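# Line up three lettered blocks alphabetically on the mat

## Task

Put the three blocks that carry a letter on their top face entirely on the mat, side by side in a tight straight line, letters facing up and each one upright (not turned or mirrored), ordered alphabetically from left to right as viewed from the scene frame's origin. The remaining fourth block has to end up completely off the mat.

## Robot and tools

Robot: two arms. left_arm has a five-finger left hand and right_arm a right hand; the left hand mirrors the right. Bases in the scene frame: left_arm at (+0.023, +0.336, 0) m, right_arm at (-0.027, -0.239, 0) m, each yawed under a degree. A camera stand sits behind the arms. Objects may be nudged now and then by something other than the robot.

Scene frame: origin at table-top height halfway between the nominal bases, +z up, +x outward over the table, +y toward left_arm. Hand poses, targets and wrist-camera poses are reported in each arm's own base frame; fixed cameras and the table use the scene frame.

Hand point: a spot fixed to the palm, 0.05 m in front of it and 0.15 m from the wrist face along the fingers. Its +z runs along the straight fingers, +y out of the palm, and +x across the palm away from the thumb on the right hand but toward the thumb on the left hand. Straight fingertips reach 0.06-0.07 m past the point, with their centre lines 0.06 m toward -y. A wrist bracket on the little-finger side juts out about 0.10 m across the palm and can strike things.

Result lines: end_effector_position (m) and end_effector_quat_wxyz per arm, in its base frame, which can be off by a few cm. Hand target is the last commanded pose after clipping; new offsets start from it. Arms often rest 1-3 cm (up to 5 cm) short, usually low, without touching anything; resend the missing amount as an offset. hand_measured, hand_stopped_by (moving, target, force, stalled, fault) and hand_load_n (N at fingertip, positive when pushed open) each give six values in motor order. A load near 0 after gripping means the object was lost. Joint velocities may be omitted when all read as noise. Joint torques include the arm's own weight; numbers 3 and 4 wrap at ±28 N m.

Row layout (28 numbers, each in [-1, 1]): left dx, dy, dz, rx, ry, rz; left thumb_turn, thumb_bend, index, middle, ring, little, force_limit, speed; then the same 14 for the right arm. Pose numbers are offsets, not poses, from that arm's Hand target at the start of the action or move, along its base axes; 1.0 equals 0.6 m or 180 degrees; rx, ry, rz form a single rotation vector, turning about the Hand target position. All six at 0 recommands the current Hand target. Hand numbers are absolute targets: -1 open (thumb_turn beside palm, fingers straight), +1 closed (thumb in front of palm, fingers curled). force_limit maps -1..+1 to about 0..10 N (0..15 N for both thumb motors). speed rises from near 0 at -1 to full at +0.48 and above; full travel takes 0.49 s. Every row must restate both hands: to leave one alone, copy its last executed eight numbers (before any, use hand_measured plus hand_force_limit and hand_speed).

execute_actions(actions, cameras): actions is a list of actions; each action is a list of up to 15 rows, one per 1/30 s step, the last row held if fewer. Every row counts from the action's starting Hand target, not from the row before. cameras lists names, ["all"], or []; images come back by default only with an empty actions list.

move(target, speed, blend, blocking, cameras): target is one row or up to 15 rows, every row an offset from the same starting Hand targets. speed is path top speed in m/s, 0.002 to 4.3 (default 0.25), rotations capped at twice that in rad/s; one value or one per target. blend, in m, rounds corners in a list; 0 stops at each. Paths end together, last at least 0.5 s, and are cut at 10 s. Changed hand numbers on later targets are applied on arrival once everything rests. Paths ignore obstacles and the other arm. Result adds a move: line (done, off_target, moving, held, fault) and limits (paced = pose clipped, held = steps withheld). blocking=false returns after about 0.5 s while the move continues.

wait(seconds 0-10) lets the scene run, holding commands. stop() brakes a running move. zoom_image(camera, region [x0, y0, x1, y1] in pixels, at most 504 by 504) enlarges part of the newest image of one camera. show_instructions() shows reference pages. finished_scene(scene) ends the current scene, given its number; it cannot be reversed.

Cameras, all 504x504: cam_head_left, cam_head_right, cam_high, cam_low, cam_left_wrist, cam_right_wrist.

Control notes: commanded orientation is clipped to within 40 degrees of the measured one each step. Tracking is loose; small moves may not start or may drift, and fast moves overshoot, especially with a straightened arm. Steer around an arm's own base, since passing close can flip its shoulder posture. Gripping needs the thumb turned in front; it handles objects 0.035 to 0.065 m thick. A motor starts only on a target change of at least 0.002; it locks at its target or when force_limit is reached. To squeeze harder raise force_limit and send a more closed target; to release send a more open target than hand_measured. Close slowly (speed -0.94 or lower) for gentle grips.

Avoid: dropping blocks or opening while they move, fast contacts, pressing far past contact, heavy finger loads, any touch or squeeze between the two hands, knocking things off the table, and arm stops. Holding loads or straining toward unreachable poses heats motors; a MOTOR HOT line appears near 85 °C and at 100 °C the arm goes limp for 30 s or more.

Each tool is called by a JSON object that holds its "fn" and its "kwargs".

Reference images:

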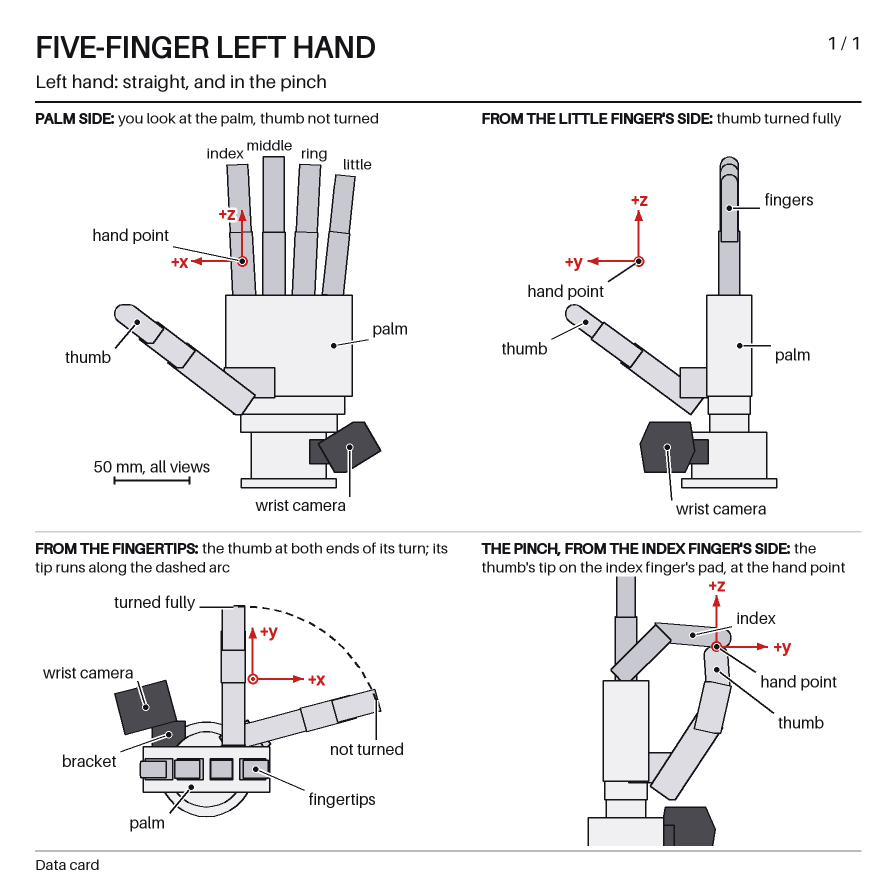

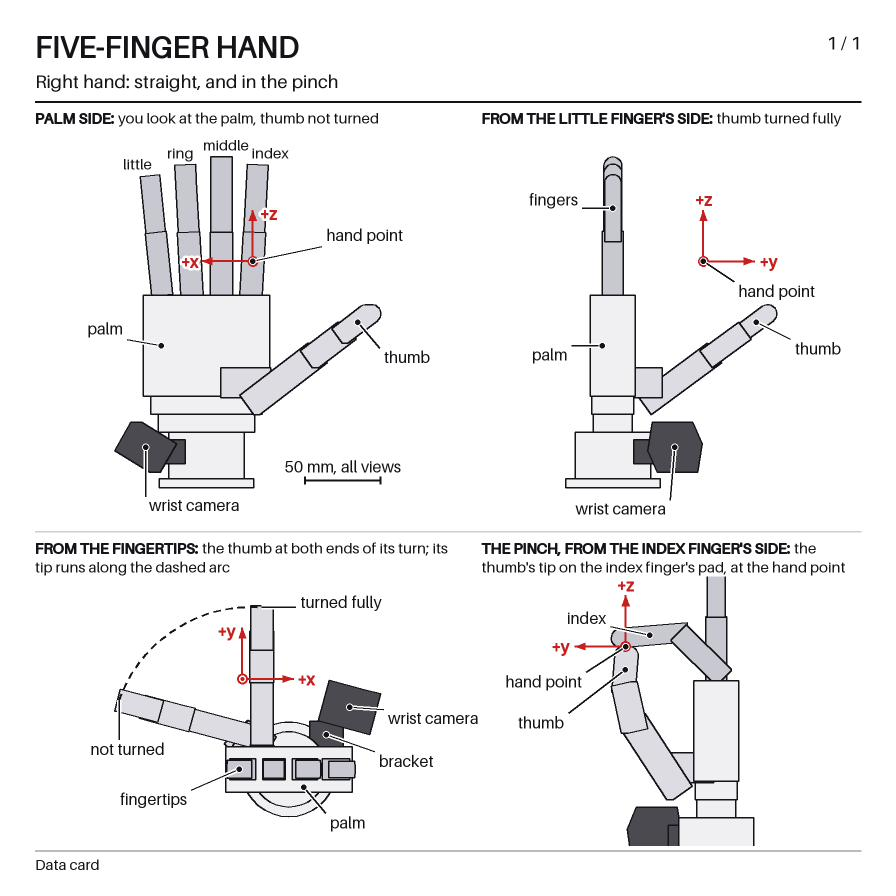

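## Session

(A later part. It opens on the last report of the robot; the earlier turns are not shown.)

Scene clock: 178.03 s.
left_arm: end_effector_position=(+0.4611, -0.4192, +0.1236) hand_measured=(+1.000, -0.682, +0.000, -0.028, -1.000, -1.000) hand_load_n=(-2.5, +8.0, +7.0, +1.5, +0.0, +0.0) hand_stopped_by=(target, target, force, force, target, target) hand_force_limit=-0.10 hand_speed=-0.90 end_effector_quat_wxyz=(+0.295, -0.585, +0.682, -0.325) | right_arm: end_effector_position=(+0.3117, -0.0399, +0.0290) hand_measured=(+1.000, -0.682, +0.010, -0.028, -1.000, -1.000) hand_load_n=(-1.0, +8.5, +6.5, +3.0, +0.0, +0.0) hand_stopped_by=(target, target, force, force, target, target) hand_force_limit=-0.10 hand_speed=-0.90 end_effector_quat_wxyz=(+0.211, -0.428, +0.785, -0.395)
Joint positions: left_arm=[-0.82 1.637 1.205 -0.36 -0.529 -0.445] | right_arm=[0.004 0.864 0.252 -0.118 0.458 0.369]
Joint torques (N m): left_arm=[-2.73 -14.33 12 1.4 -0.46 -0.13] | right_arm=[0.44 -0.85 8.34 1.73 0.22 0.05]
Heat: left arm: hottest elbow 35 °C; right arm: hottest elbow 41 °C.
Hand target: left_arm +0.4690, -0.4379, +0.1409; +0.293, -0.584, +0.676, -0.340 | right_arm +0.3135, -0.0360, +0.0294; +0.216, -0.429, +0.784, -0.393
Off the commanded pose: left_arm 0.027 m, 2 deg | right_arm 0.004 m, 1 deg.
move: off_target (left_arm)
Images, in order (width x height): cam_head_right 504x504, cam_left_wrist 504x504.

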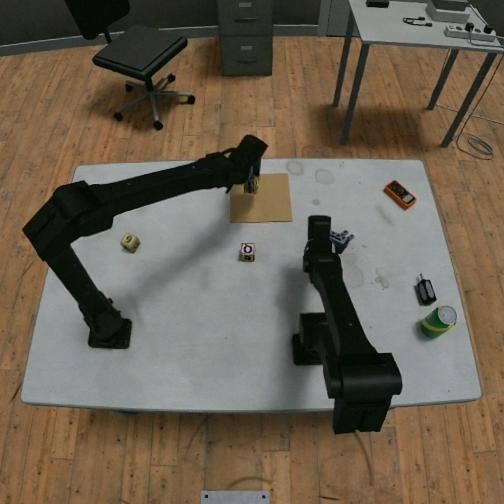

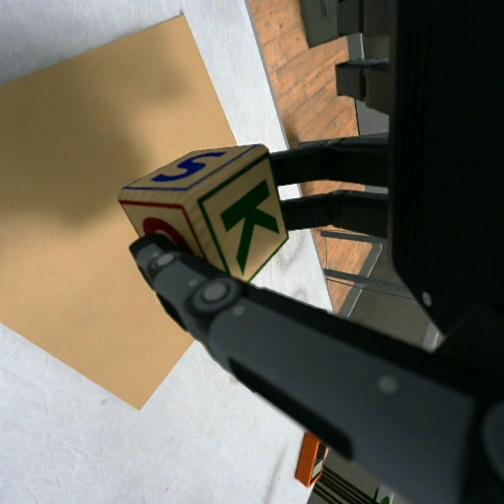

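{"fn": "move", "kwargs": {"target": [[0.012,-0.048,-0.06,0,0,0,1,-0.68,0.8,0.8,-1,-1,-0.1,-0.9,0,0,0,0,0,0,1,-0.68,0.8,0.8,-1,-1,-0.1,-0.9]], "speed": 0.15, "cameras": ["cam_left_wrist","cam_head_right","cam_low"]}}

Scene clock: 184.70 s.
left_arm: end_effector_position=(+0.4643, -0.4436, +0.0880) hand_measured=(+1.000, -0.682, +0.000, -0.028, -1.000, -1.000) hand_load_n=(-2.5, +8.0, +6.5, +1.0, +0.0, +0.0) hand_stopped_by=(target, target, force, force, target, target) hand_force_limit=-0.10 hand_speed=-0.90 end_effector_quat_wxyz=(+0.295, -0.585, +0.687, -0.315) | right_arm: end_effector_position=(+0.3117, -0.0399, +0.0290) hand_measured=(+1.000, -0.682, +0.010, -0.028, -1.000, -1.000) hand_load_n=(-1.0, +8.5, +6.0, +3.0, +0.0, -0.5) hand_stopped_by=(target, target, force, force, target, target) hand_force_limit=-0.10 hand_speed=-0.90 end_effector_quat_wxyz=(+0.211, -0.428, +0.785, -0.395)
Joint positions: left_arm=[-0.847 1.735 1.242 -0.332 -0.548 -0.467] | right_arm=[0.004 0.864 0.252 -0.118 0.458 0.369]
Joint torques (N m): left_arm=[-2.67 -15.56 11.64 2.61 -0.48 -0.11] | right_arm=[0.26 -0.73 8.29 1.74 0.21 0.06]
Heat: left arm: hottest elbow 35 °C; right arm: hottest elbow 41 °C.
Hand target: left_arm +0.4763, -0.4667, +0.1049; +0.293, -0.584, +0.676, -0.340 | right_arm +0.3135, -0.0360, +0.0294; +0.216, -0.429, +0.784, -0.393
Off the commanded pose: left_arm 0.031 m, 3 deg | right_arm 0.004 m, 1 deg.
move: off_target (left_arm)
Images, in order (width x height): cam_head_right 504x504, cam_low 504x504, cam_left_wrist 504x504.

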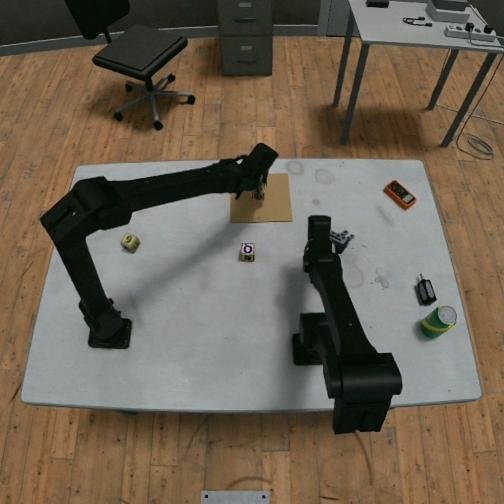

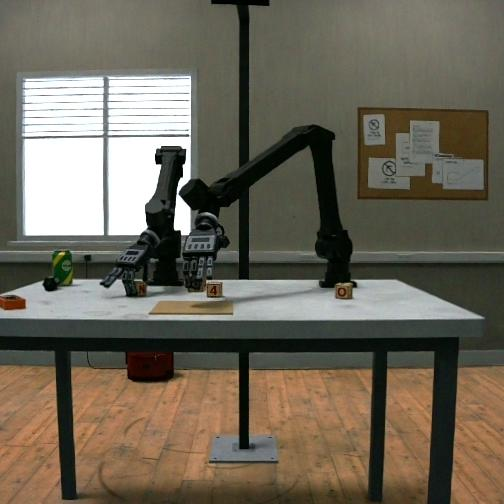

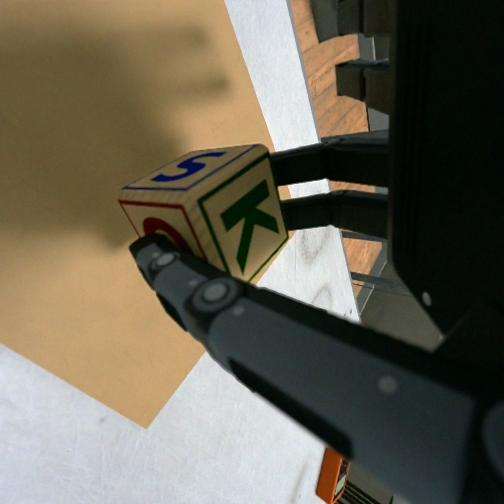

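{"fn": "move", "kwargs": {"target": [[0.004,-0.005,-0.12,0,0,0,1,-0.68,0.8,0.8,-1,-1,-0.1,-0.9,0,0,0,0,0,0,1,-0.68,0.8,0.8,-1,-1,-0.1,-0.9]], "speed": 0.08, "cameras": ["cam_left_wrist","cam_head_right","cam_low"]}}

Scene clock: 188.30 s.
left_arm: end_effector_position=(+0.4834, -0.4646, +0.0515) hand_measured=(+1.000, -0.682, +0.000, -0.028, -1.000, -1.000) hand_load_n=(-2.0, +7.0, +5.0, +2.0, +0.0, +0.0) hand_stopped_by=(target, target, force, force, target, target) hand_force_limit=-0.10 hand_speed=-0.90 end_effector_quat_wxyz=(+0.296, -0.585, +0.671, -0.346) | right_arm: end_effector_position=(+0.3117, -0.0399, +0.0290) hand_measured=(+1.000, -0.682, +0.010, -0.028, -1.000, -1.000) hand_load_n=(-1.0, +8.5, +6.0, +3.0, +0.0, +0.0) hand_stopped_by=(target, target, force, force, target, target) hand_force_limit=-0.10 hand_speed=-0.90 end_effector_quat_wxyz=(+0.211, -0.428, +0.785, -0.395)
Joint positions: left_arm=[-0.847 1.83 1.235 -0.163 -0.55 -0.469] | right_arm=[0.004 0.864 0.252 -0.118 0.458 0.369]
Joint torques (N m): left_arm=[-2.61 -15.09 7.17 2.73 -0.4 -0.1] | right_arm=[0.5 -0.73 8.29 1.74 0.21 0.05]
Heat: left arm: hottest elbow 36 °C; right arm: hottest elbow 41 °C.
Hand target: left_arm +0.4787, -0.4697, +0.0330; +0.293, -0.584, +0.676, -0.341 | right_arm +0.3135, -0.0360, +0.0294; +0.216, -0.429, +0.784, -0.393
Off the commanded pose: left_arm 0.020 m, 1 deg | right_arm 0.004 m, 1 deg.
move: off_target (left_arm)
Images, in order (width x height): cam_head_right 504x504, cam_low 504x504, cam_left_wrist 504x504.

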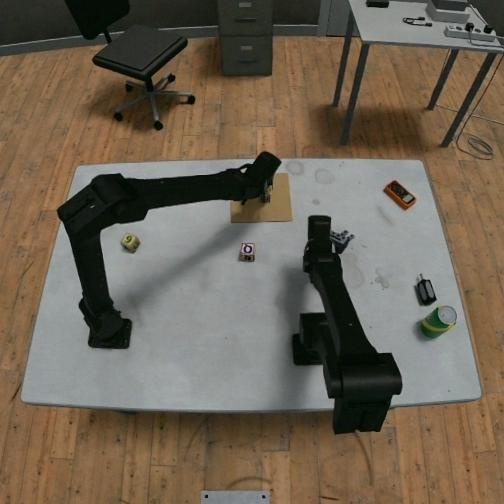

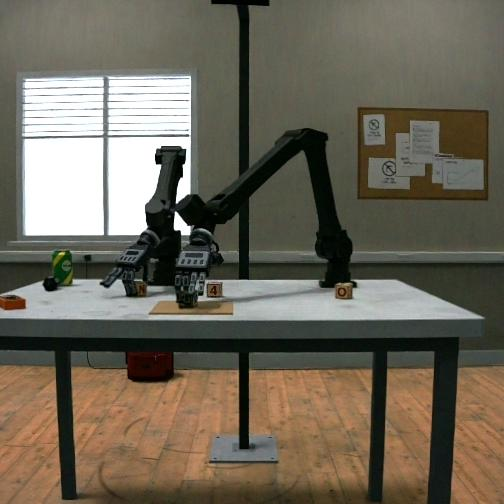

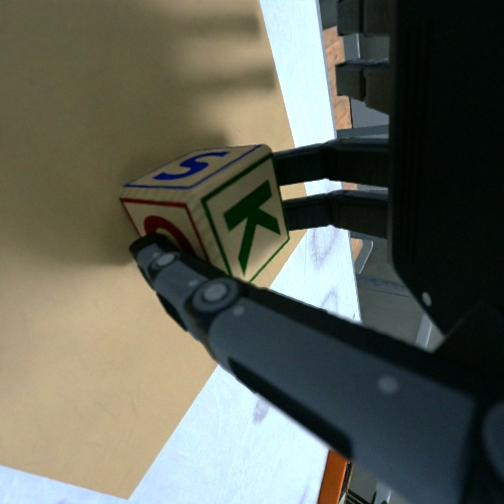

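{"fn": "move", "kwargs": {"target": [[0,0,0,0,0,0,1,-0.68,-0.1,-0.1,-1,-1,-0.1,-0.95,0,0,0,0,0,0,1,-0.68,0.8,0.8,-1,-1,-0.1,-0.9],[0,0,0,0,0,0,1,-0.68,-0.5,-0.5,-1,-1,-0.1,-0.8,0,0,0,0,0,0,1,-0.68,0.8,0.8,-1,-1,-0.1,-0.9]], "cameras": ["cam_left_wrist","cam_head_right","cam_low"]}}

Scene clock: 194.47 s.
left_arm: end_effector_position=(+0.4832, -0.4645, +0.0500) hand_measured=(+1.000, -0.680, -0.500, -0.500, -1.000, -1.000) hand_load_n=(+0.0, +0.0, +0.0, +0.0, +0.0, +0.0) hand_stopped_by=(target, target, target, target, target, target) hand_force_limit=-0.10 hand_speed=-0.80 end_effector_quat_wxyz=(+0.296, -0.585, +0.672, -0.345) | right_arm: end_effector_position=(+0.3117, -0.0399, +0.0290) hand_measured=(+1.000, -0.682, +0.010, -0.028, -1.000, -1.000) hand_load_n=(-1.0, +8.0, +6.0, +2.5, +0.0, +0.0) hand_stopped_by=(target, target, force, force, target, target) hand_force_limit=-0.10 hand_speed=-0.90 end_effector_quat_wxyz=(+0.211, -0.428, +0.785, -0.395)
Joint positions: left_arm=[-0.847 1.832 1.235 -0.163 -0.55 -0.469] | right_arm=[0.004 0.864 0.252 -0.118 0.458 0.369]
Joint torques (N m): left_arm=[-2.61 -15.33 7.17 2.71 -0.41 -0.1] | right_arm=[0.56 -0.56 8.36 1.74 0.22 0.05]
Heat: left arm: hottest elbow 36 °C; right arm: hottest elbow 41 °C.
Hand target: left_arm +0.4787, -0.4697, +0.0330; +0.293, -0.584, +0.676, -0.341 | right_arm +0.3135, -0.0360, +0.0294; +0.216, -0.429, +0.784, -0.393
Off the commanded pose: left_arm 0.018 m, 1 deg | right_arm 0.004 m, 1 deg.
move: off_target (left_arm); target 2's new numbers were sent with left_arm's hand 0.018 m and 1 deg from that target
Images, in order (width x height): cam_head_right 504x504, cam_low 504x504, cam_left_wrist 504x504.

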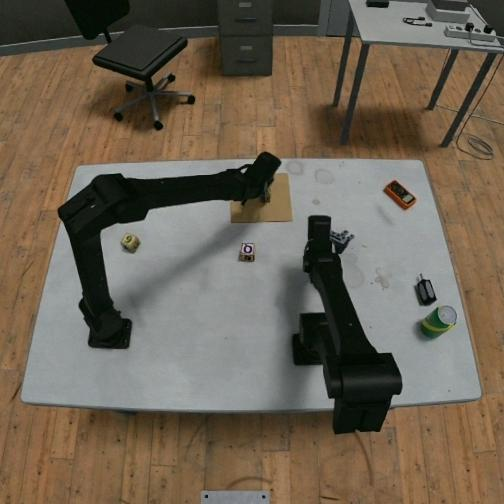

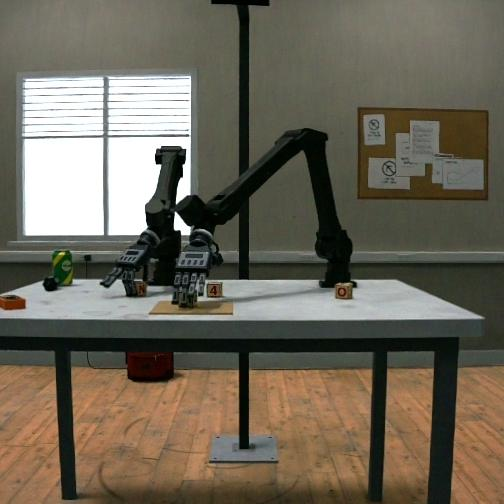

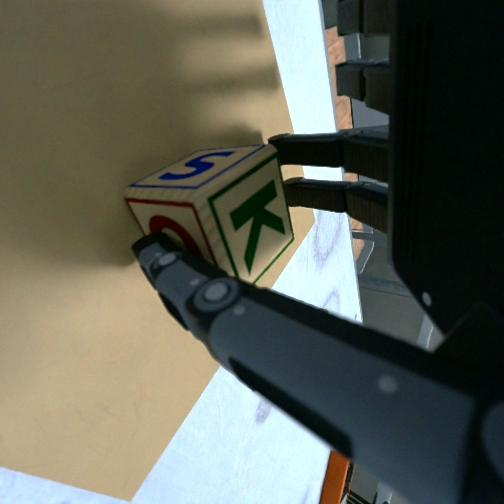

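{"fn": "move", "kwargs": {"target": [[0.03,0,0.13,0,0,0,1,-0.68,-0.5,-0.5,-1,-1,-0.1,-0.8,0,0,0.2,0,0,0,1,-0.68,0.8,0.8,-1,-1,-0.1,-0.9],[-0.3,0.75,0.33,0,0,0,1,-0.68,-0.5,-0.5,-1,-1,-0.1,-0.8,0,0,0.2,0,0,0,1,-0.68,0.8,0.8,-1,-1,-0.1,-0.9]], "speed": [0.12,0.35], "cameras": ["cam_left_wrist","cam_head_right","cam_low","cam_right_wrist"]}}

{"fn": "zoom_image", "kwargs": {"camera": "cam_head_right", "region": [225, 165, 305, 265]}}

Scene clock: 206.87 s.
left_arm: end_effector_position=(+0.2956, -0.0246, +0.2196) hand_measured=(+1.000, -0.680, -0.500, -0.500, -1.000, -1.000) hand_load_n=(+0.0, +0.0, +0.0, +0.0, +0.0, +0.0) hand_stopped_by=(target, target, target, target, target, target) hand_force_limit=-0.10 hand_speed=-0.80 end_effector_quat_wxyz=(+0.286, -0.584, +0.679, -0.340) | right_arm: end_effector_position=(+0.3005, -0.0394, +0.1210) hand_measured=(+1.000, -0.682, +0.010, -0.028, -1.000, -1.000) hand_load_n=(-0.5, +8.5, +6.0, +2.5, +0.0, -0.5) hand_stopped_by=(target, target, force, force, target, target) hand_force_limit=-0.10 hand_speed=-0.90 end_effector_quat_wxyz=(+0.194, -0.438, +0.789, -0.384)
Joint positions: left_arm=[0.14 0.596 0.679 -0.753 0.238 0.174] | right_arm=[0.004 0.659 0.466 -0.583 0.455 0.369]
Joint torques (N m): left_arm=[-0.79 1.2 11.08 1.59 0.14 0.02] | right_arm=[0.26 -0.62 13.34 1.2 0.3 0.04]
Heat: left arm: hottest elbow 35 °C; right arm: hottest elbow 41 °C.
Hand target: left_arm +0.2987, -0.0198, +0.2309; +0.293, -0.584, +0.676, -0.341 | right_arm +0.3135, -0.0360, +0.1492; +0.215, -0.429, +0.784, -0.393
Off the commanded pose: left_arm 0.013 m, 1 deg | right_arm 0.031 m, 3 deg.
move: off_target (left_arm, right_arm)
Images, in order (width x height): cam_head_right 504x504, cam_low 504x504, cam_left_wrist 504x504, cam_right_wrist 504x504.

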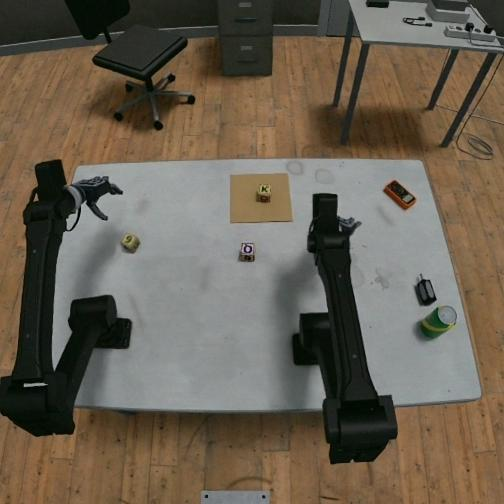

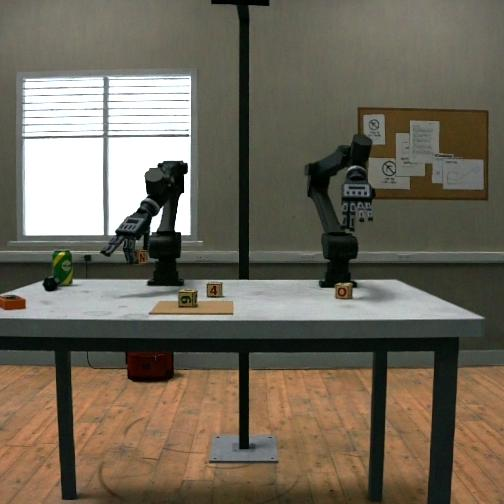

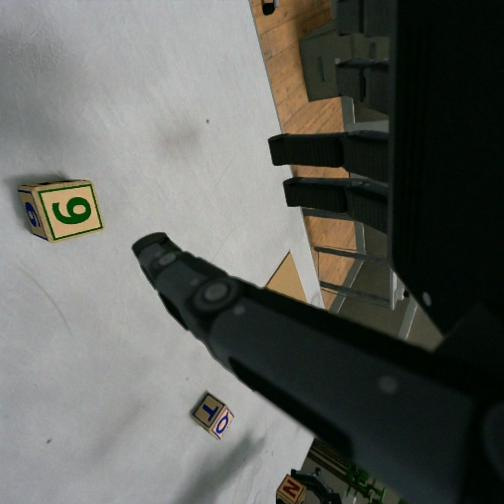

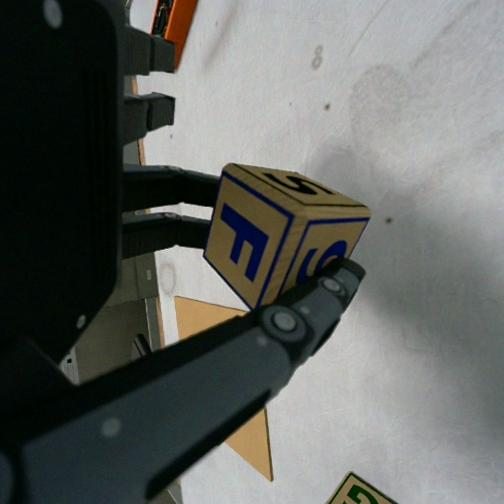

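Scaled by 5.040 from the camera's 504x504 image, which has a finer 720x720 frame.

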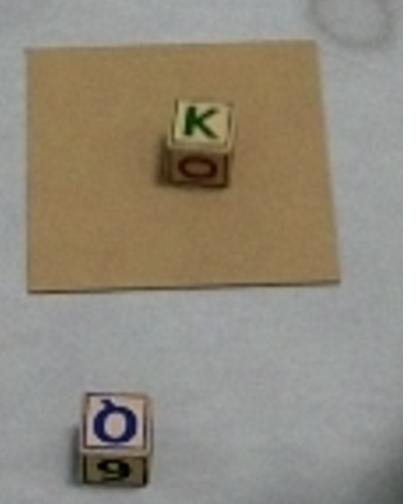

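{"fn": "zoom_image", "kwargs": {"camera": "cam_right_wrist", "region": [190, 150, 390, 320]}}

Scaled by 2.520 from the camera's 504x504 image, which has a finer 720x720 frame.

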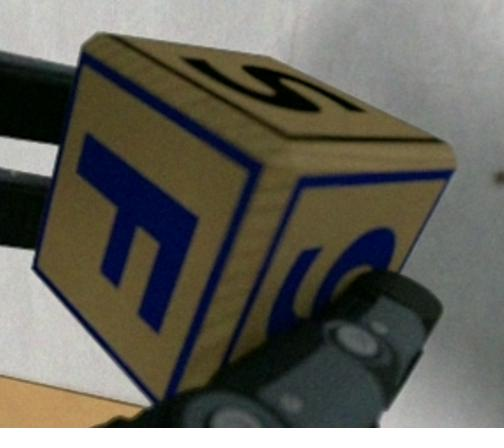

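{"fn": "move", "kwargs": {"target": [[0,0,0,0,0,0,1,-0.68,-0.5,-0.5,-1,-1,-0.1,-0.8,0.075,0.555,-0.01,0,0,0.635,1,-0.68,0.8,0.8,-1,-1,-0.1,-0.9]], "speed": 0.35, "cameras": ["cam_head_right","cam_right_wrist"]}}

Scene clock: 216.97 s.
left_arm: end_effector_position=(+0.2956, -0.0245, +0.2196) hand_measured=(+1.000, -0.680, -0.500, -0.500, -1.000, -1.000) hand_load_n=(+0.0, +0.0, +0.0, +0.0, +0.0, +0.0) hand_stopped_by=(target, target, target, target, target, target) hand_force_limit=-0.10 hand_speed=-0.80 end_effector_quat_wxyz=(+0.287, -0.584, +0.679, -0.340) | right_arm: end_effector_position=(+0.3459, +0.2865, +0.1311) hand_measured=(+1.000, -0.682, +0.010, -0.028, -1.000, -1.000) hand_load_n=(-1.0, +8.5, +6.0, +2.5, +0.0, +0.0) hand_stopped_by=(target, target, force, force, target, target) hand_force_limit=-0.10 hand_speed=-0.90 end_effector_quat_wxyz=(-0.442, +0.893, -0.078, +0.026)
Joint positions: left_arm=[0.14 0.596 0.679 -0.753 0.239 0.175] | right_arm=[0.43 1.353 0.926 -0.526 -0.729 -0.725]
Joint torques (N m): left_arm=[-0.79 1.2 11.08 1.58 0.14 0.04] | right_arm=[0.21 -7.71 12.3 0.92 -0.71 -0.1]
Heat: left arm: hottest elbow 36 °C; right arm: hottest elbow 43 °C.
Hand target: left_arm +0.2987, -0.0197, +0.2309; +0.293, -0.584, +0.676, -0.341 | right_arm +0.3584, +0.2970, +0.1432; -0.447, +0.892, -0.064, +0.032
Off the commanded pose: left_arm 0.013 m, 1 deg | right_arm 0.020 m, 2 deg.
move: off_target (left_arm, right_arm)
Images, in order (width x height): cam_head_right 504x504, cam_right_wrist 504x504.

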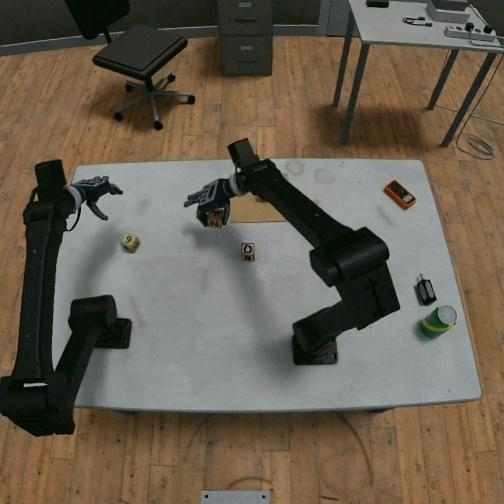

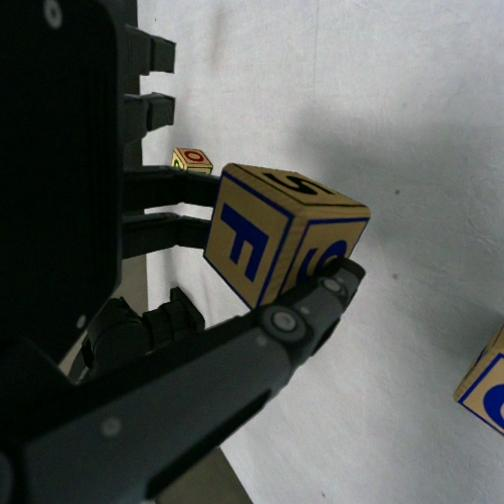

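{"fn": "move", "kwargs": {"target": [[0,0,0,0,0,0,1,-0.68,-0.5,-0.5,-1,-1,-0.1,-0.8,-0.06,0.005,-0.08,0,0,0,1,-0.68,0.8,0.8,-1,-1,-0.1,-0.9],[0,0,0,0,0,0,1,-0.68,-0.5,-0.5,-1,-1,-0.1,-0.8,-0.06,0.005,-0.158,0,0,0,1,-0.68,0.8,0.8,-1,-1,-0.1,-0.9]], "speed": 0.15, "cameras": ["cam_head_right","cam_right_wrist"]}}

Scene clock: 224.90 s.
left_arm: end_effector_position=(+0.2956, -0.0245, +0.2196) hand_measured=(+1.000, -0.680, -0.500, -0.500, -1.000, -1.000) hand_load_n=(+0.0, +0.0, +0.0, +0.0, +0.0, +0.0) hand_stopped_by=(target, target, target, target, target, target) hand_force_limit=-0.10 hand_speed=-0.80 end_effector_quat_wxyz=(+0.287, -0.584, +0.679, -0.340) | right_arm: end_effector_position=(+0.3215, +0.2948, +0.0504) hand_measured=(+1.000, -0.682, +0.010, -0.028, -1.000, -1.000) hand_load_n=(-1.0, +8.5, +6.0, +2.5, +0.0, +0.0) hand_stopped_by=(target, target, force, force, target, target) hand_force_limit=-0.10 hand_speed=-0.90 end_effector_quat_wxyz=(-0.446, +0.892, -0.065, +0.033)
Joint positions: left_arm=[0.14 0.596 0.679 -0.753 0.239 0.175] | right_arm=[0.477 1.427 0.743 -0.225 -0.707 -0.696]
Joint torques (N m): left_arm=[-0.79 1.2 11.1 1.59 0.14 0.04] | right_arm=[0.5 -8.12 7.86 1.94 -0.42 0.08]
Heat: left arm: hottest elbow 37 °C; right arm: hottest elbow 43 °C.
Hand target: left_arm +0.2987, -0.0197, +0.2309; +0.293, -0.584, +0.676, -0.341 | right_arm +0.3224, +0.2999, +0.0484; -0.447, +0.892, -0.065, +0.032
Off the commanded pose: left_arm 0.013 m, 1 deg | right_arm 0.006 m, 0 deg.
move: off_target (left_arm)
Images, in order (width x height): cam_head_right 504x504, cam_right_wrist 504x504.

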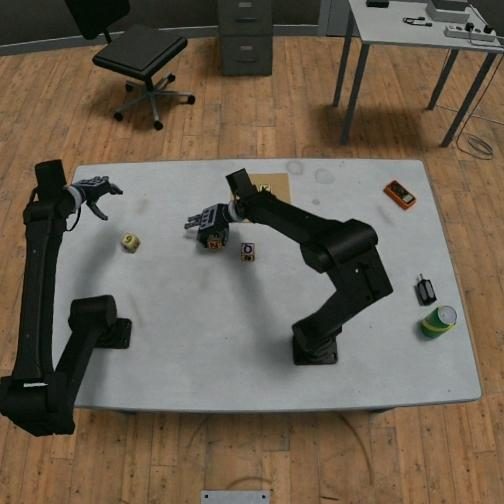

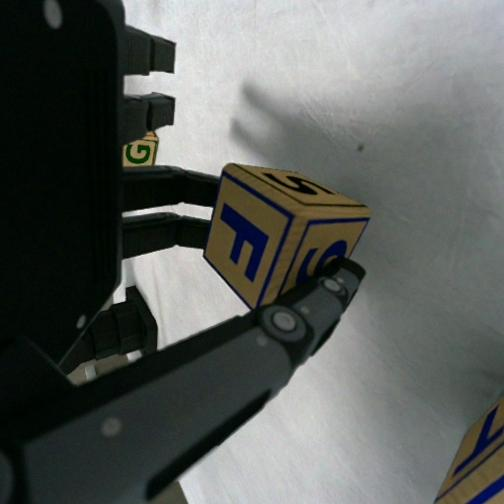

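{"fn": "move", "kwargs": {"target": [[0,0,0,0,0,0,1,-0.68,-0.5,-0.5,-1,-1,-0.1,-0.8,0,0,-0.033,0,0,0,1,-0.68,0.8,0.8,-1,-1,-0.1,-0.9]], "speed": 0.06, "cameras": ["cam_head_right","cam_low"]}}

Scene clock: 228.03 s.
left_arm: end_effector_position=(+0.2956, -0.0245, +0.2196) hand_measured=(+1.000, -0.680, -0.500, -0.500, -1.000, -1.000) hand_load_n=(+0.0, +0.0, +0.0, +0.0, +0.0, +0.0) hand_stopped_by=(target, target, target, target, target, target) hand_force_limit=-0.10 hand_speed=-0.80 end_effector_quat_wxyz=(+0.287, -0.584, +0.679, -0.340) | right_arm: end_effector_position=(+0.3238, +0.2961, +0.0341) hand_measured=(+1.000, -0.682, +0.010, -0.028, -1.000, -1.000) hand_load_n=(-0.5, +9.0, +6.0, +2.5, +0.0, +0.0) hand_stopped_by=(target, target, force, force, target, target) hand_force_limit=-0.10 hand_speed=-0.90 end_effector_quat_wxyz=(-0.448, +0.891, -0.064, +0.036)
Joint positions: left_arm=[0.14 0.596 0.679 -0.753 0.239 0.175] | right_arm=[0.477 1.466 0.725 -0.16 -0.707 -0.696]
Joint torques (N m): left_arm=[-0.79 1.2 11.08 1.58 0.14 0.04] | right_arm=[0.26 -7.88 7.21 1.94 -0.42 0.07]
Heat: left arm: hottest elbow 37 °C; right arm: hottest elbow 43 °C.
Hand target: left_arm +0.2987, -0.0197, +0.2309; +0.293, -0.584, +0.676, -0.341 | right_arm +0.3225, +0.3000, +0.0287; -0.447, +0.892, -0.065, +0.032
Off the commanded pose: left_arm 0.013 m, 1 deg | right_arm 0.007 m, 0 deg.
move: off_target (left_arm)
Images, in order (width x height): cam_head_right 504x504, cam_low 504x504.

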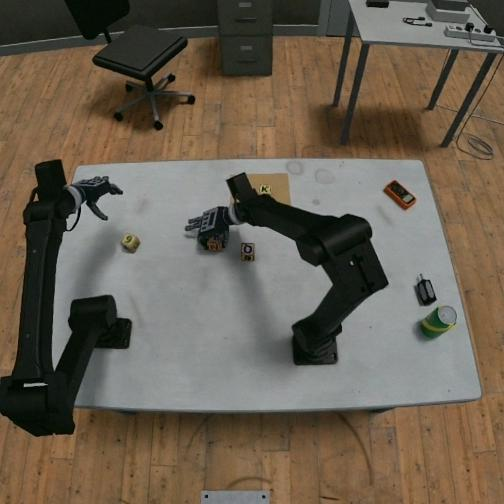

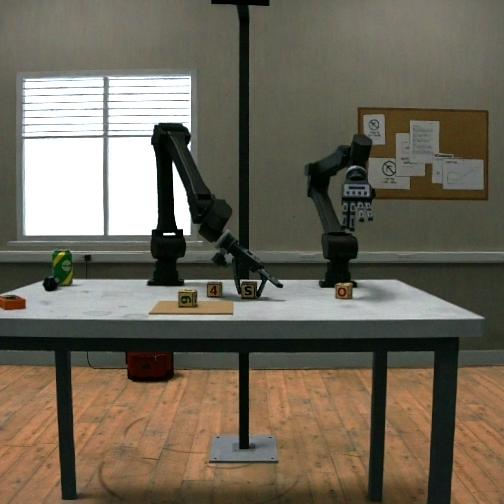

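{"fn": "move", "kwargs": {"target": [[0,0,0,0,0,0,1,-0.68,-0.5,-0.5,-1,-1,-0.1,-0.8,0,0,-0.012,0,0,0,1,-0.68,0.8,0.8,-1,-1,-0.1,-0.9]], "speed": 0.06, "cameras": ["cam_low"]}}

{"fn": "zoom_image", "kwargs": {"camera": "cam_low", "region": [190, 260, 300, 320]}}

Scene clock: 230.93 s.
left_arm: end_effector_position=(+0.2956, -0.0245, +0.2196) hand_measured=(+1.000, -0.680, -0.500, -0.500, -1.000, -1.000) hand_load_n=(+0.0, +0.0, +0.0, +0.0, +0.0, +0.0) hand_stopped_by=(target, target, target, target, target, target) hand_force_limit=-0.10 hand_speed=-0.80 end_effector_quat_wxyz=(+0.287, -0.584, +0.679, -0.340) | right_arm: end_effector_position=(+0.3260, +0.2972, +0.0304) hand_measured=(+1.000, -0.682, +0.010, -0.028, -1.000, -1.000) hand_load_n=(-0.5, +8.5, +6.0, +3.0, +0.0, +0.0) hand_stopped_by=(target, target, force, force, target, target) hand_force_limit=-0.10 hand_speed=-0.90 end_effector_quat_wxyz=(-0.450, +0.890, -0.062, +0.040)
Joint positions: left_arm=[0.14 0.596 0.679 -0.753 0.239 0.175] | right_arm=[0.477 1.477 0.721 -0.136 -0.707 -0.695]
Joint torques (N m): left_arm=[-0.79 1.2 11.1 1.58 0.14 0.04] | right_arm=[0.26 -7.71 6.89 1.87 -0.42 0.06]
Heat: left arm: hottest elbow 37 °C; right arm: hottest elbow 42 °C.
Hand target: left_arm +0.2987, -0.0197, +0.2309; +0.293, -0.584, +0.676, -0.341 | right_arm +0.3225, +0.3000, +0.0215; -0.447, +0.892, -0.065, +0.032
Off the commanded pose: left_arm 0.013 m, 1 deg | right_arm 0.010 m, 1 deg.
move: off_target (left_arm)
Images, in order (width x height): cam_low 504x504.

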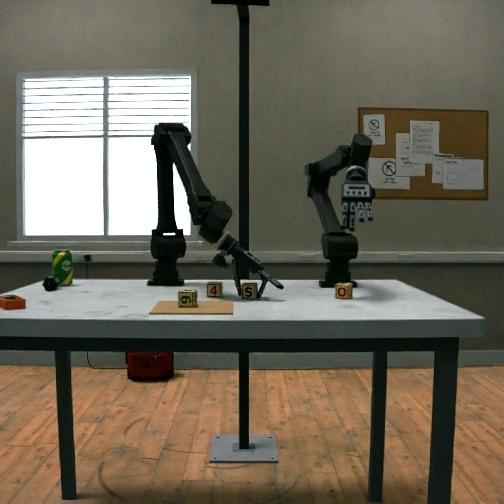

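Scaled by 4.582 from the camera's 504x504 image, which has a finer 720x720 frame.

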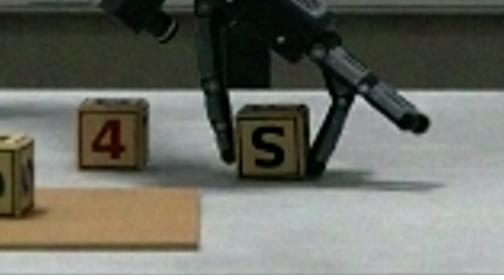

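{"fn": "move", "kwargs": {"target": [[0,0,0,0,0,0,1,-0.68,-0.5,-0.5,-1,-1,-0.1,-0.8,0,0,0.0,0,0,0,1,-0.68,-0.1,-0.1,-1,-1,-0.1,-0.95],[0,0,0,0,0,0,1,-0.68,-0.5,-0.5,-1,-1,-0.1,-0.8,0,0,0,0,0,0,1,-0.68,-0.5,-0.5,-1,-1,-0.1,-0.8],[0,0,0,0,0,0,1,-0.68,-0.5,-0.5,-1,-1,-0.1,-0.8,0.02,0,0.13,0,0,0,1,-0.68,-0.5,-0.5,-1,-1,-0.1,-0.8]], "speed": 0.1, "cameras": ["cam_head_right","cam_low","cam_right_wrist"]}}

{"fn": "zoom_image", "kwargs": {"camera": "cam_head_right", "region": [185, 190, 305, 290]}}

Scene clock: 238.57 s.
left_arm: end_effector_position=(+0.2956, -0.0245, +0.2196) hand_measured=(+1.000, -0.680, -0.500, -0.500, -1.000, -1.000) hand_load_n=(+0.0, +0.0, +0.0, +0.0, +0.0, -0.5) hand_stopped_by=(target, target, target, target, target, target) hand_force_limit=-0.10 hand_speed=-0.80 end_effector_quat_wxyz=(+0.287, -0.584, +0.679, -0.340) | right_arm: end_effector_position=(+0.3193, +0.2944, +0.0823) hand_measured=(+1.000, -0.680, -0.500, -0.500, -1.000, -1.000) hand_load_n=(+0.0, +0.0, +0.0, +0.0, +0.0, +0.0) hand_stopped_by=(target, target, target, target, target, target) hand_force_limit=-0.10 hand_speed=-0.80 end_effector_quat_wxyz=(-0.439, +0.896, -0.072, +0.018)
Joint positions: left_arm=[0.14 0.596 0.679 -0.753 0.239 0.175] | right_arm=[0.477 1.378 0.805 -0.371 -0.71 -0.695]
Joint torques (N m): left_arm=[-0.73 1.2 11.1 1.59 0.14 0.05] | right_arm=[-0.85 -9.05 11.14 0.91 -0.66 -0.06]
Heat: left arm: hottest elbow 38 °C; right arm: hottest elbow 41 °C.
Hand target: left_arm +0.2987, -0.0197, +0.2309; +0.293, -0.584, +0.676, -0.341 | right_arm +0.3345, +0.3000, +0.0994; -0.447, +0.891, -0.065, +0.032
Off the commanded pose: left_arm 0.013 m, 1 deg | right_arm 0.024 m, 2 deg.
move: off_target (left_arm, right_arm)
Images, in order (width x height): cam_head_right 504x504, cam_low 504x504, cam_right_wrist 504x504.

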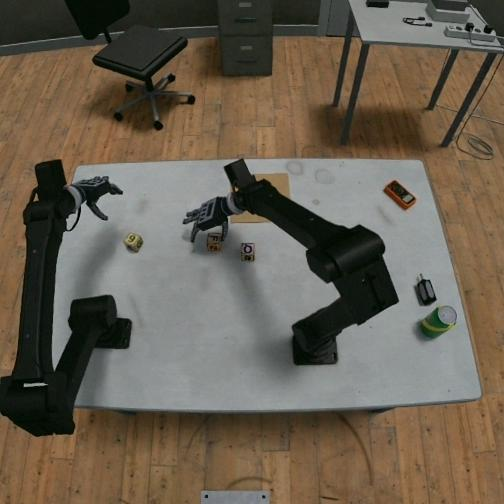

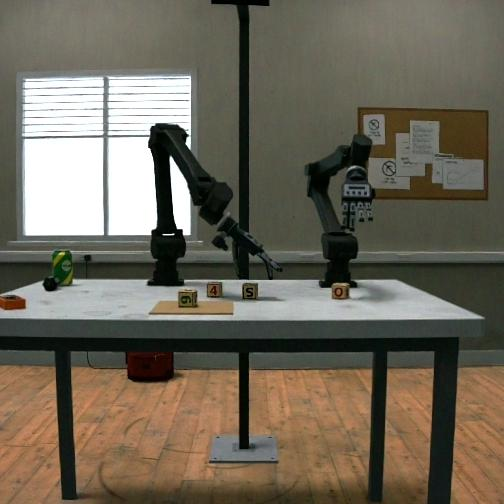

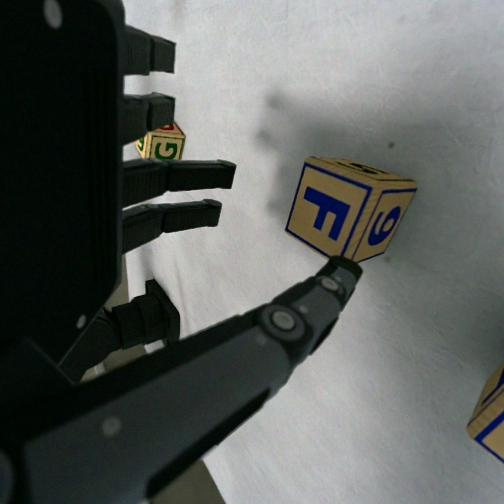

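Scaled by 4.200 from the camera's 504x504 image, which has a finer 720x720 frame.

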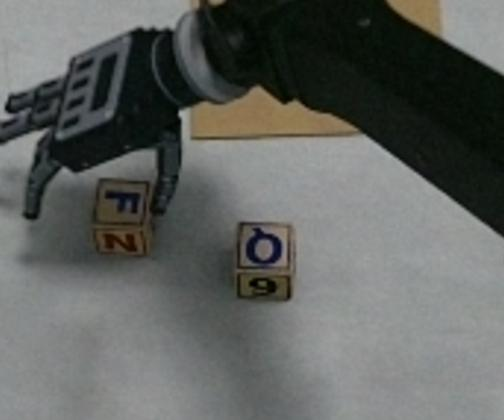

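{"fn": "move", "kwargs": {"target": [[0,0,0,0,0,0,1,-0.68,-0.5,-0.5,-1,-1,-0.1,-0.8,-0.02,-0.03,0.1,0,0,0,1,-0.68,-0.5,-0.5,-1,-1,-0.1,-0.8],[-0.023,-0.459,-0.14,0,0,-0.493,1,-0.68,-0.5,-0.5,-1,-1,-0.1,-0.8,-0.06,-0.62,0.12,0,0,-0.22,1,-0.68,-0.5,-0.5,-1,-1,-0.1,-0.8]], "speed": 0.3, "cameras": ["cam_head_right","cam_left_wrist"]}}

{"fn": "zoom_image", "kwargs": {"camera": "cam_left_wrist", "region": [0, 100, 340, 440]}}

Scene clock: 269.70 s.
left_arm: end_effector_position=(+0.2740, -0.2838, +0.1353) hand_measured=(+1.000, -0.680, -0.500, -0.500, -1.000, -1.000) hand_load_n=(+0.0, +0.0, +0.0, +0.0, +0.0, +0.0) hand_stopped_by=(target, target, target, target, target, target) hand_force_limit=-0.10 hand_speed=-0.80 end_effector_quat_wxyz=(-0.034, +0.042, +0.894, -0.445) | right_arm: end_effector_position=(+0.2877, -0.0604, +0.1579) hand_measured=(+1.000, -0.680, -0.500, -0.500, -1.000, -1.000) hand_load_n=(+0.0, +0.0, +0.0, +0.0, +0.0, +0.0) hand_stopped_by=(target, target, target, target, target, target) hand_force_limit=-0.10 hand_speed=-0.80 end_effector_quat_wxyz=(-0.412, +0.816, -0.367, +0.169)
Joint positions: left_arm=[-0.484 1.28 0.888 -0.74 0.843 0.982] | right_arm=[-0.638 1.053 0.791 -1.084 -0.904 -1.253]
Joint torques (N m): left_arm=[-2.78 -6.59 11.45 0.83 0.58 0] | right_arm=[-1.2 -3.14 12.05 0.38 -0.89 -0.11]
Heat: left arm: hottest elbow 39 °C; right arm: hottest elbow 41 °C.
Hand target: left_arm +0.2850, -0.2951, +0.1469; -0.028, +0.055, +0.892, -0.448 | right_arm +0.2984, -0.0719, +0.1715; -0.410, +0.817, -0.363, +0.182
Off the commanded pose: left_arm 0.020 m, 2 deg | right_arm 0.021 m, 2 deg.
move: off_target (left_arm, right_arm)
Images, in order (width x height): cam_head_right 504x504, cam_left_wrist 504x504.

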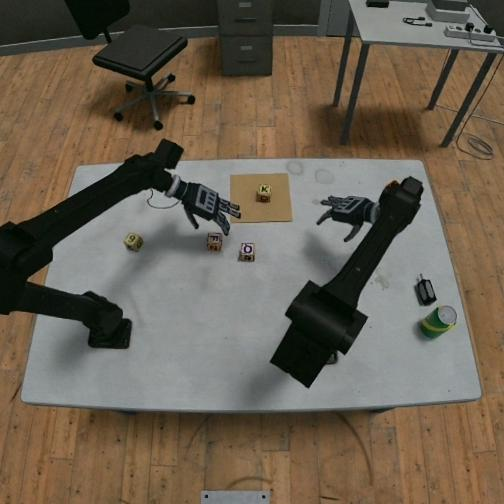

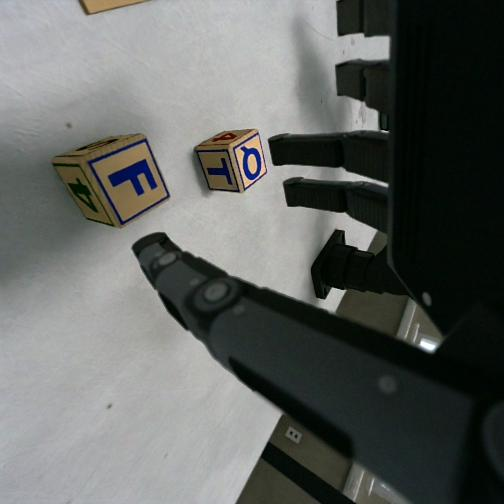

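Scaled by 1.482 from the camera's 504x504 image, which has a finer 720x720 frame.

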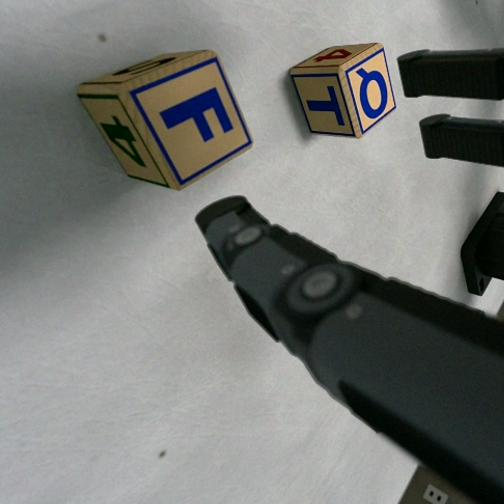

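{"fn": "move", "kwargs": {"target": [[0.021,-0.006,-0.11,0,0,0.0244,1,-0.68,-0.5,-0.5,-1,-1,0.0,-0.6,0,0,0,0,0,0,1,-0.68,-0.5,-0.5,-1,-1,-0.1,-0.8]], "speed": 0.15, "cameras": ["cam_left_wrist"]}}

{"fn": "zoom_image", "kwargs": {"camera": "cam_left_wrist", "region": [0, 80, 340, 420]}}

Scene clock: 282.80 s.
left_arm: end_effector_position=(+0.2987, -0.2953, +0.0869) hand_measured=(+1.000, -0.680, -0.500, -0.500, -1.000, -1.000) hand_load_n=(+0.0, -0.5, +0.0, +0.0, +0.0, +0.0) hand_stopped_by=(target, target, target, target, target, target) hand_force_limit=0.00 hand_speed=-0.60 end_effector_quat_wxyz=(-0.007, +0.022, +0.892, -0.451) | right_arm: end_effector_position=(+0.2877, -0.0606, +0.1579) hand_measured=(+1.000, -0.680, -0.500, -0.500, -1.000, -1.000) hand_load_n=(+0.0, +0.0, +0.0, +0.0, +0.0, +0.0) hand_stopped_by=(target, target, target, target, target, target) hand_force_limit=-0.10 hand_speed=-0.80 end_effector_quat_wxyz=(-0.412, +0.816, -0.367, +0.169)
Joint positions: left_arm=[-0.484 1.376 0.823 -0.491 0.813 0.903] | right_arm=[-0.638 1.053 0.791 -1.084 -0.904 -1.254]
Joint torques (N m): left_arm=[-2.55 -8.06 7.2 2.14 0.36 -0.15] | right_arm=[-1.08 -3.02 12.07 0.4 -0.88 -0.11]
Heat: left arm: hottest elbow 40 °C; right arm: hottest elbow 43 °C.
Hand target: left_arm +0.2976, -0.2987, +0.0810; -0.011, +0.021, +0.893, -0.449 | right_arm +0.2984, -0.0720, +0.1714; -0.410, +0.817, -0.363, +0.182
Off the commanded pose: left_arm 0.007 m, 0 deg | right_arm 0.021 m, 2 deg.
move: off_target (right_arm)
Images, in order (width x height): cam_left_wrist 504x504.

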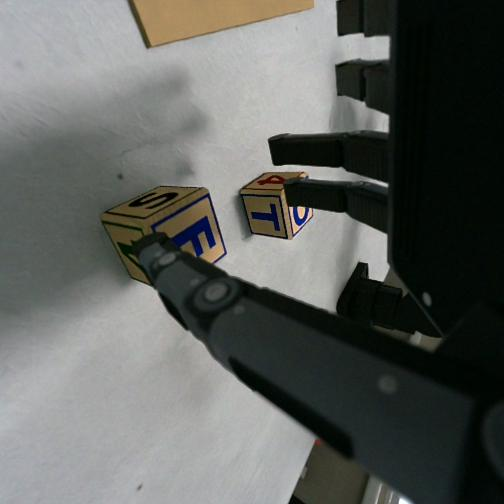

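Scaled by 1.482 from the camera's 504x504 image, which has a finer 720x720 frame.

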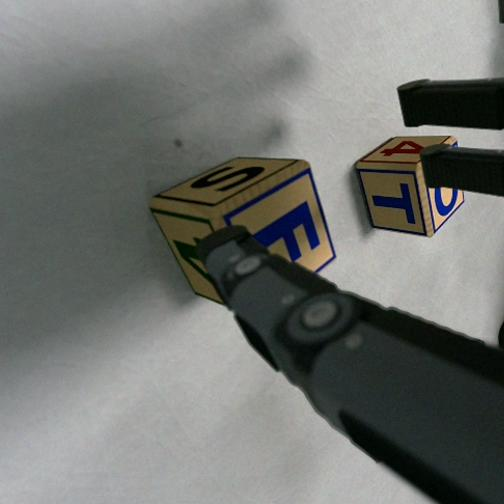

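{"fn": "move", "kwargs": {"target": [[-0.037,0.013,0,0,0,0,1,-0.68,-0.5,-0.5,-1,-1,0.0,-0.6,0,0,0,0,0,0,1,-0.68,-0.5,-0.5,-1,-1,-0.1,-0.8]], "speed": 0.1, "cameras": ["cam_left_wrist"]}}

{"fn": "zoom_image", "kwargs": {"camera": "cam_left_wrist", "region": [50, 130, 290, 370]}}

Scene clock: 291.47 s.
left_arm: end_effector_position=(+0.2782, -0.2860, +0.0770) hand_measured=(+1.000, -0.680, -0.500, -0.500, -1.000, -1.000) hand_load_n=(+0.0, +0.0, +0.0, +0.0, +0.0, +0.0) hand_stopped_by=(target, target, target, target, target, target) hand_force_limit=0.00 hand_speed=-0.60 end_effector_quat_wxyz=(-0.017, +0.014, +0.895, -0.445) | right_arm: end_effector_position=(+0.2877, -0.0606, +0.1579) hand_measured=(+1.000, -0.680, -0.500, -0.500, -1.000, -1.000) hand_load_n=(+0.0, +0.0, -0.5, +0.0, +0.0, +0.0) hand_stopped_by=(target, target, target, target, target, target) hand_force_limit=-0.10 hand_speed=-0.80 end_effector_quat_wxyz=(-0.412, +0.816, -0.367, +0.169)
Joint positions: left_arm=[-0.488 1.343 0.765 -0.483 0.809 0.891] | right_arm=[-0.638 1.053 0.791 -1.084 -0.904 -1.254]
Joint torques (N m): left_arm=[-2.96 -9.93 6.86 2.1 0.36 -0.07] | right_arm=[-1.08 -3.08 12.05 0.36 -0.89 -0.11]
Heat: left arm: hottest elbow 38 °C; right arm: hottest elbow 44 °C.
Hand target: left_arm +0.2753, -0.2908, +0.0808; -0.011, +0.021, +0.893, -0.449 | right_arm +0.2984, -0.0720, +0.1714; -0.410, +0.817, -0.363, +0.182
Off the commanded pose: left_arm 0.007 m, 1 deg | right_arm 0.021 m, 2 deg.
move: off_target (right_arm)
Images, in order (width x height): cam_left_wrist 504x504.

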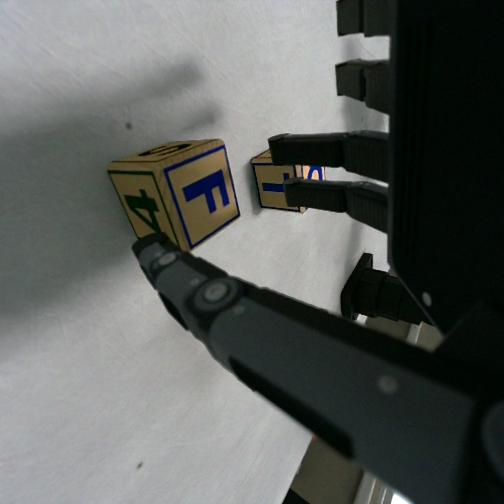

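Scaled by 2.100 from the camera's 504x504 image, which has a finer 720x720 frame.

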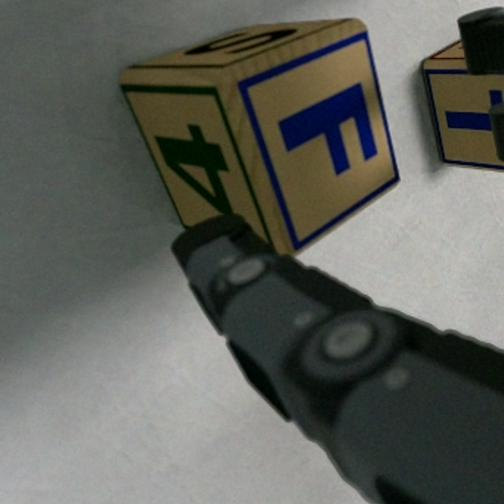

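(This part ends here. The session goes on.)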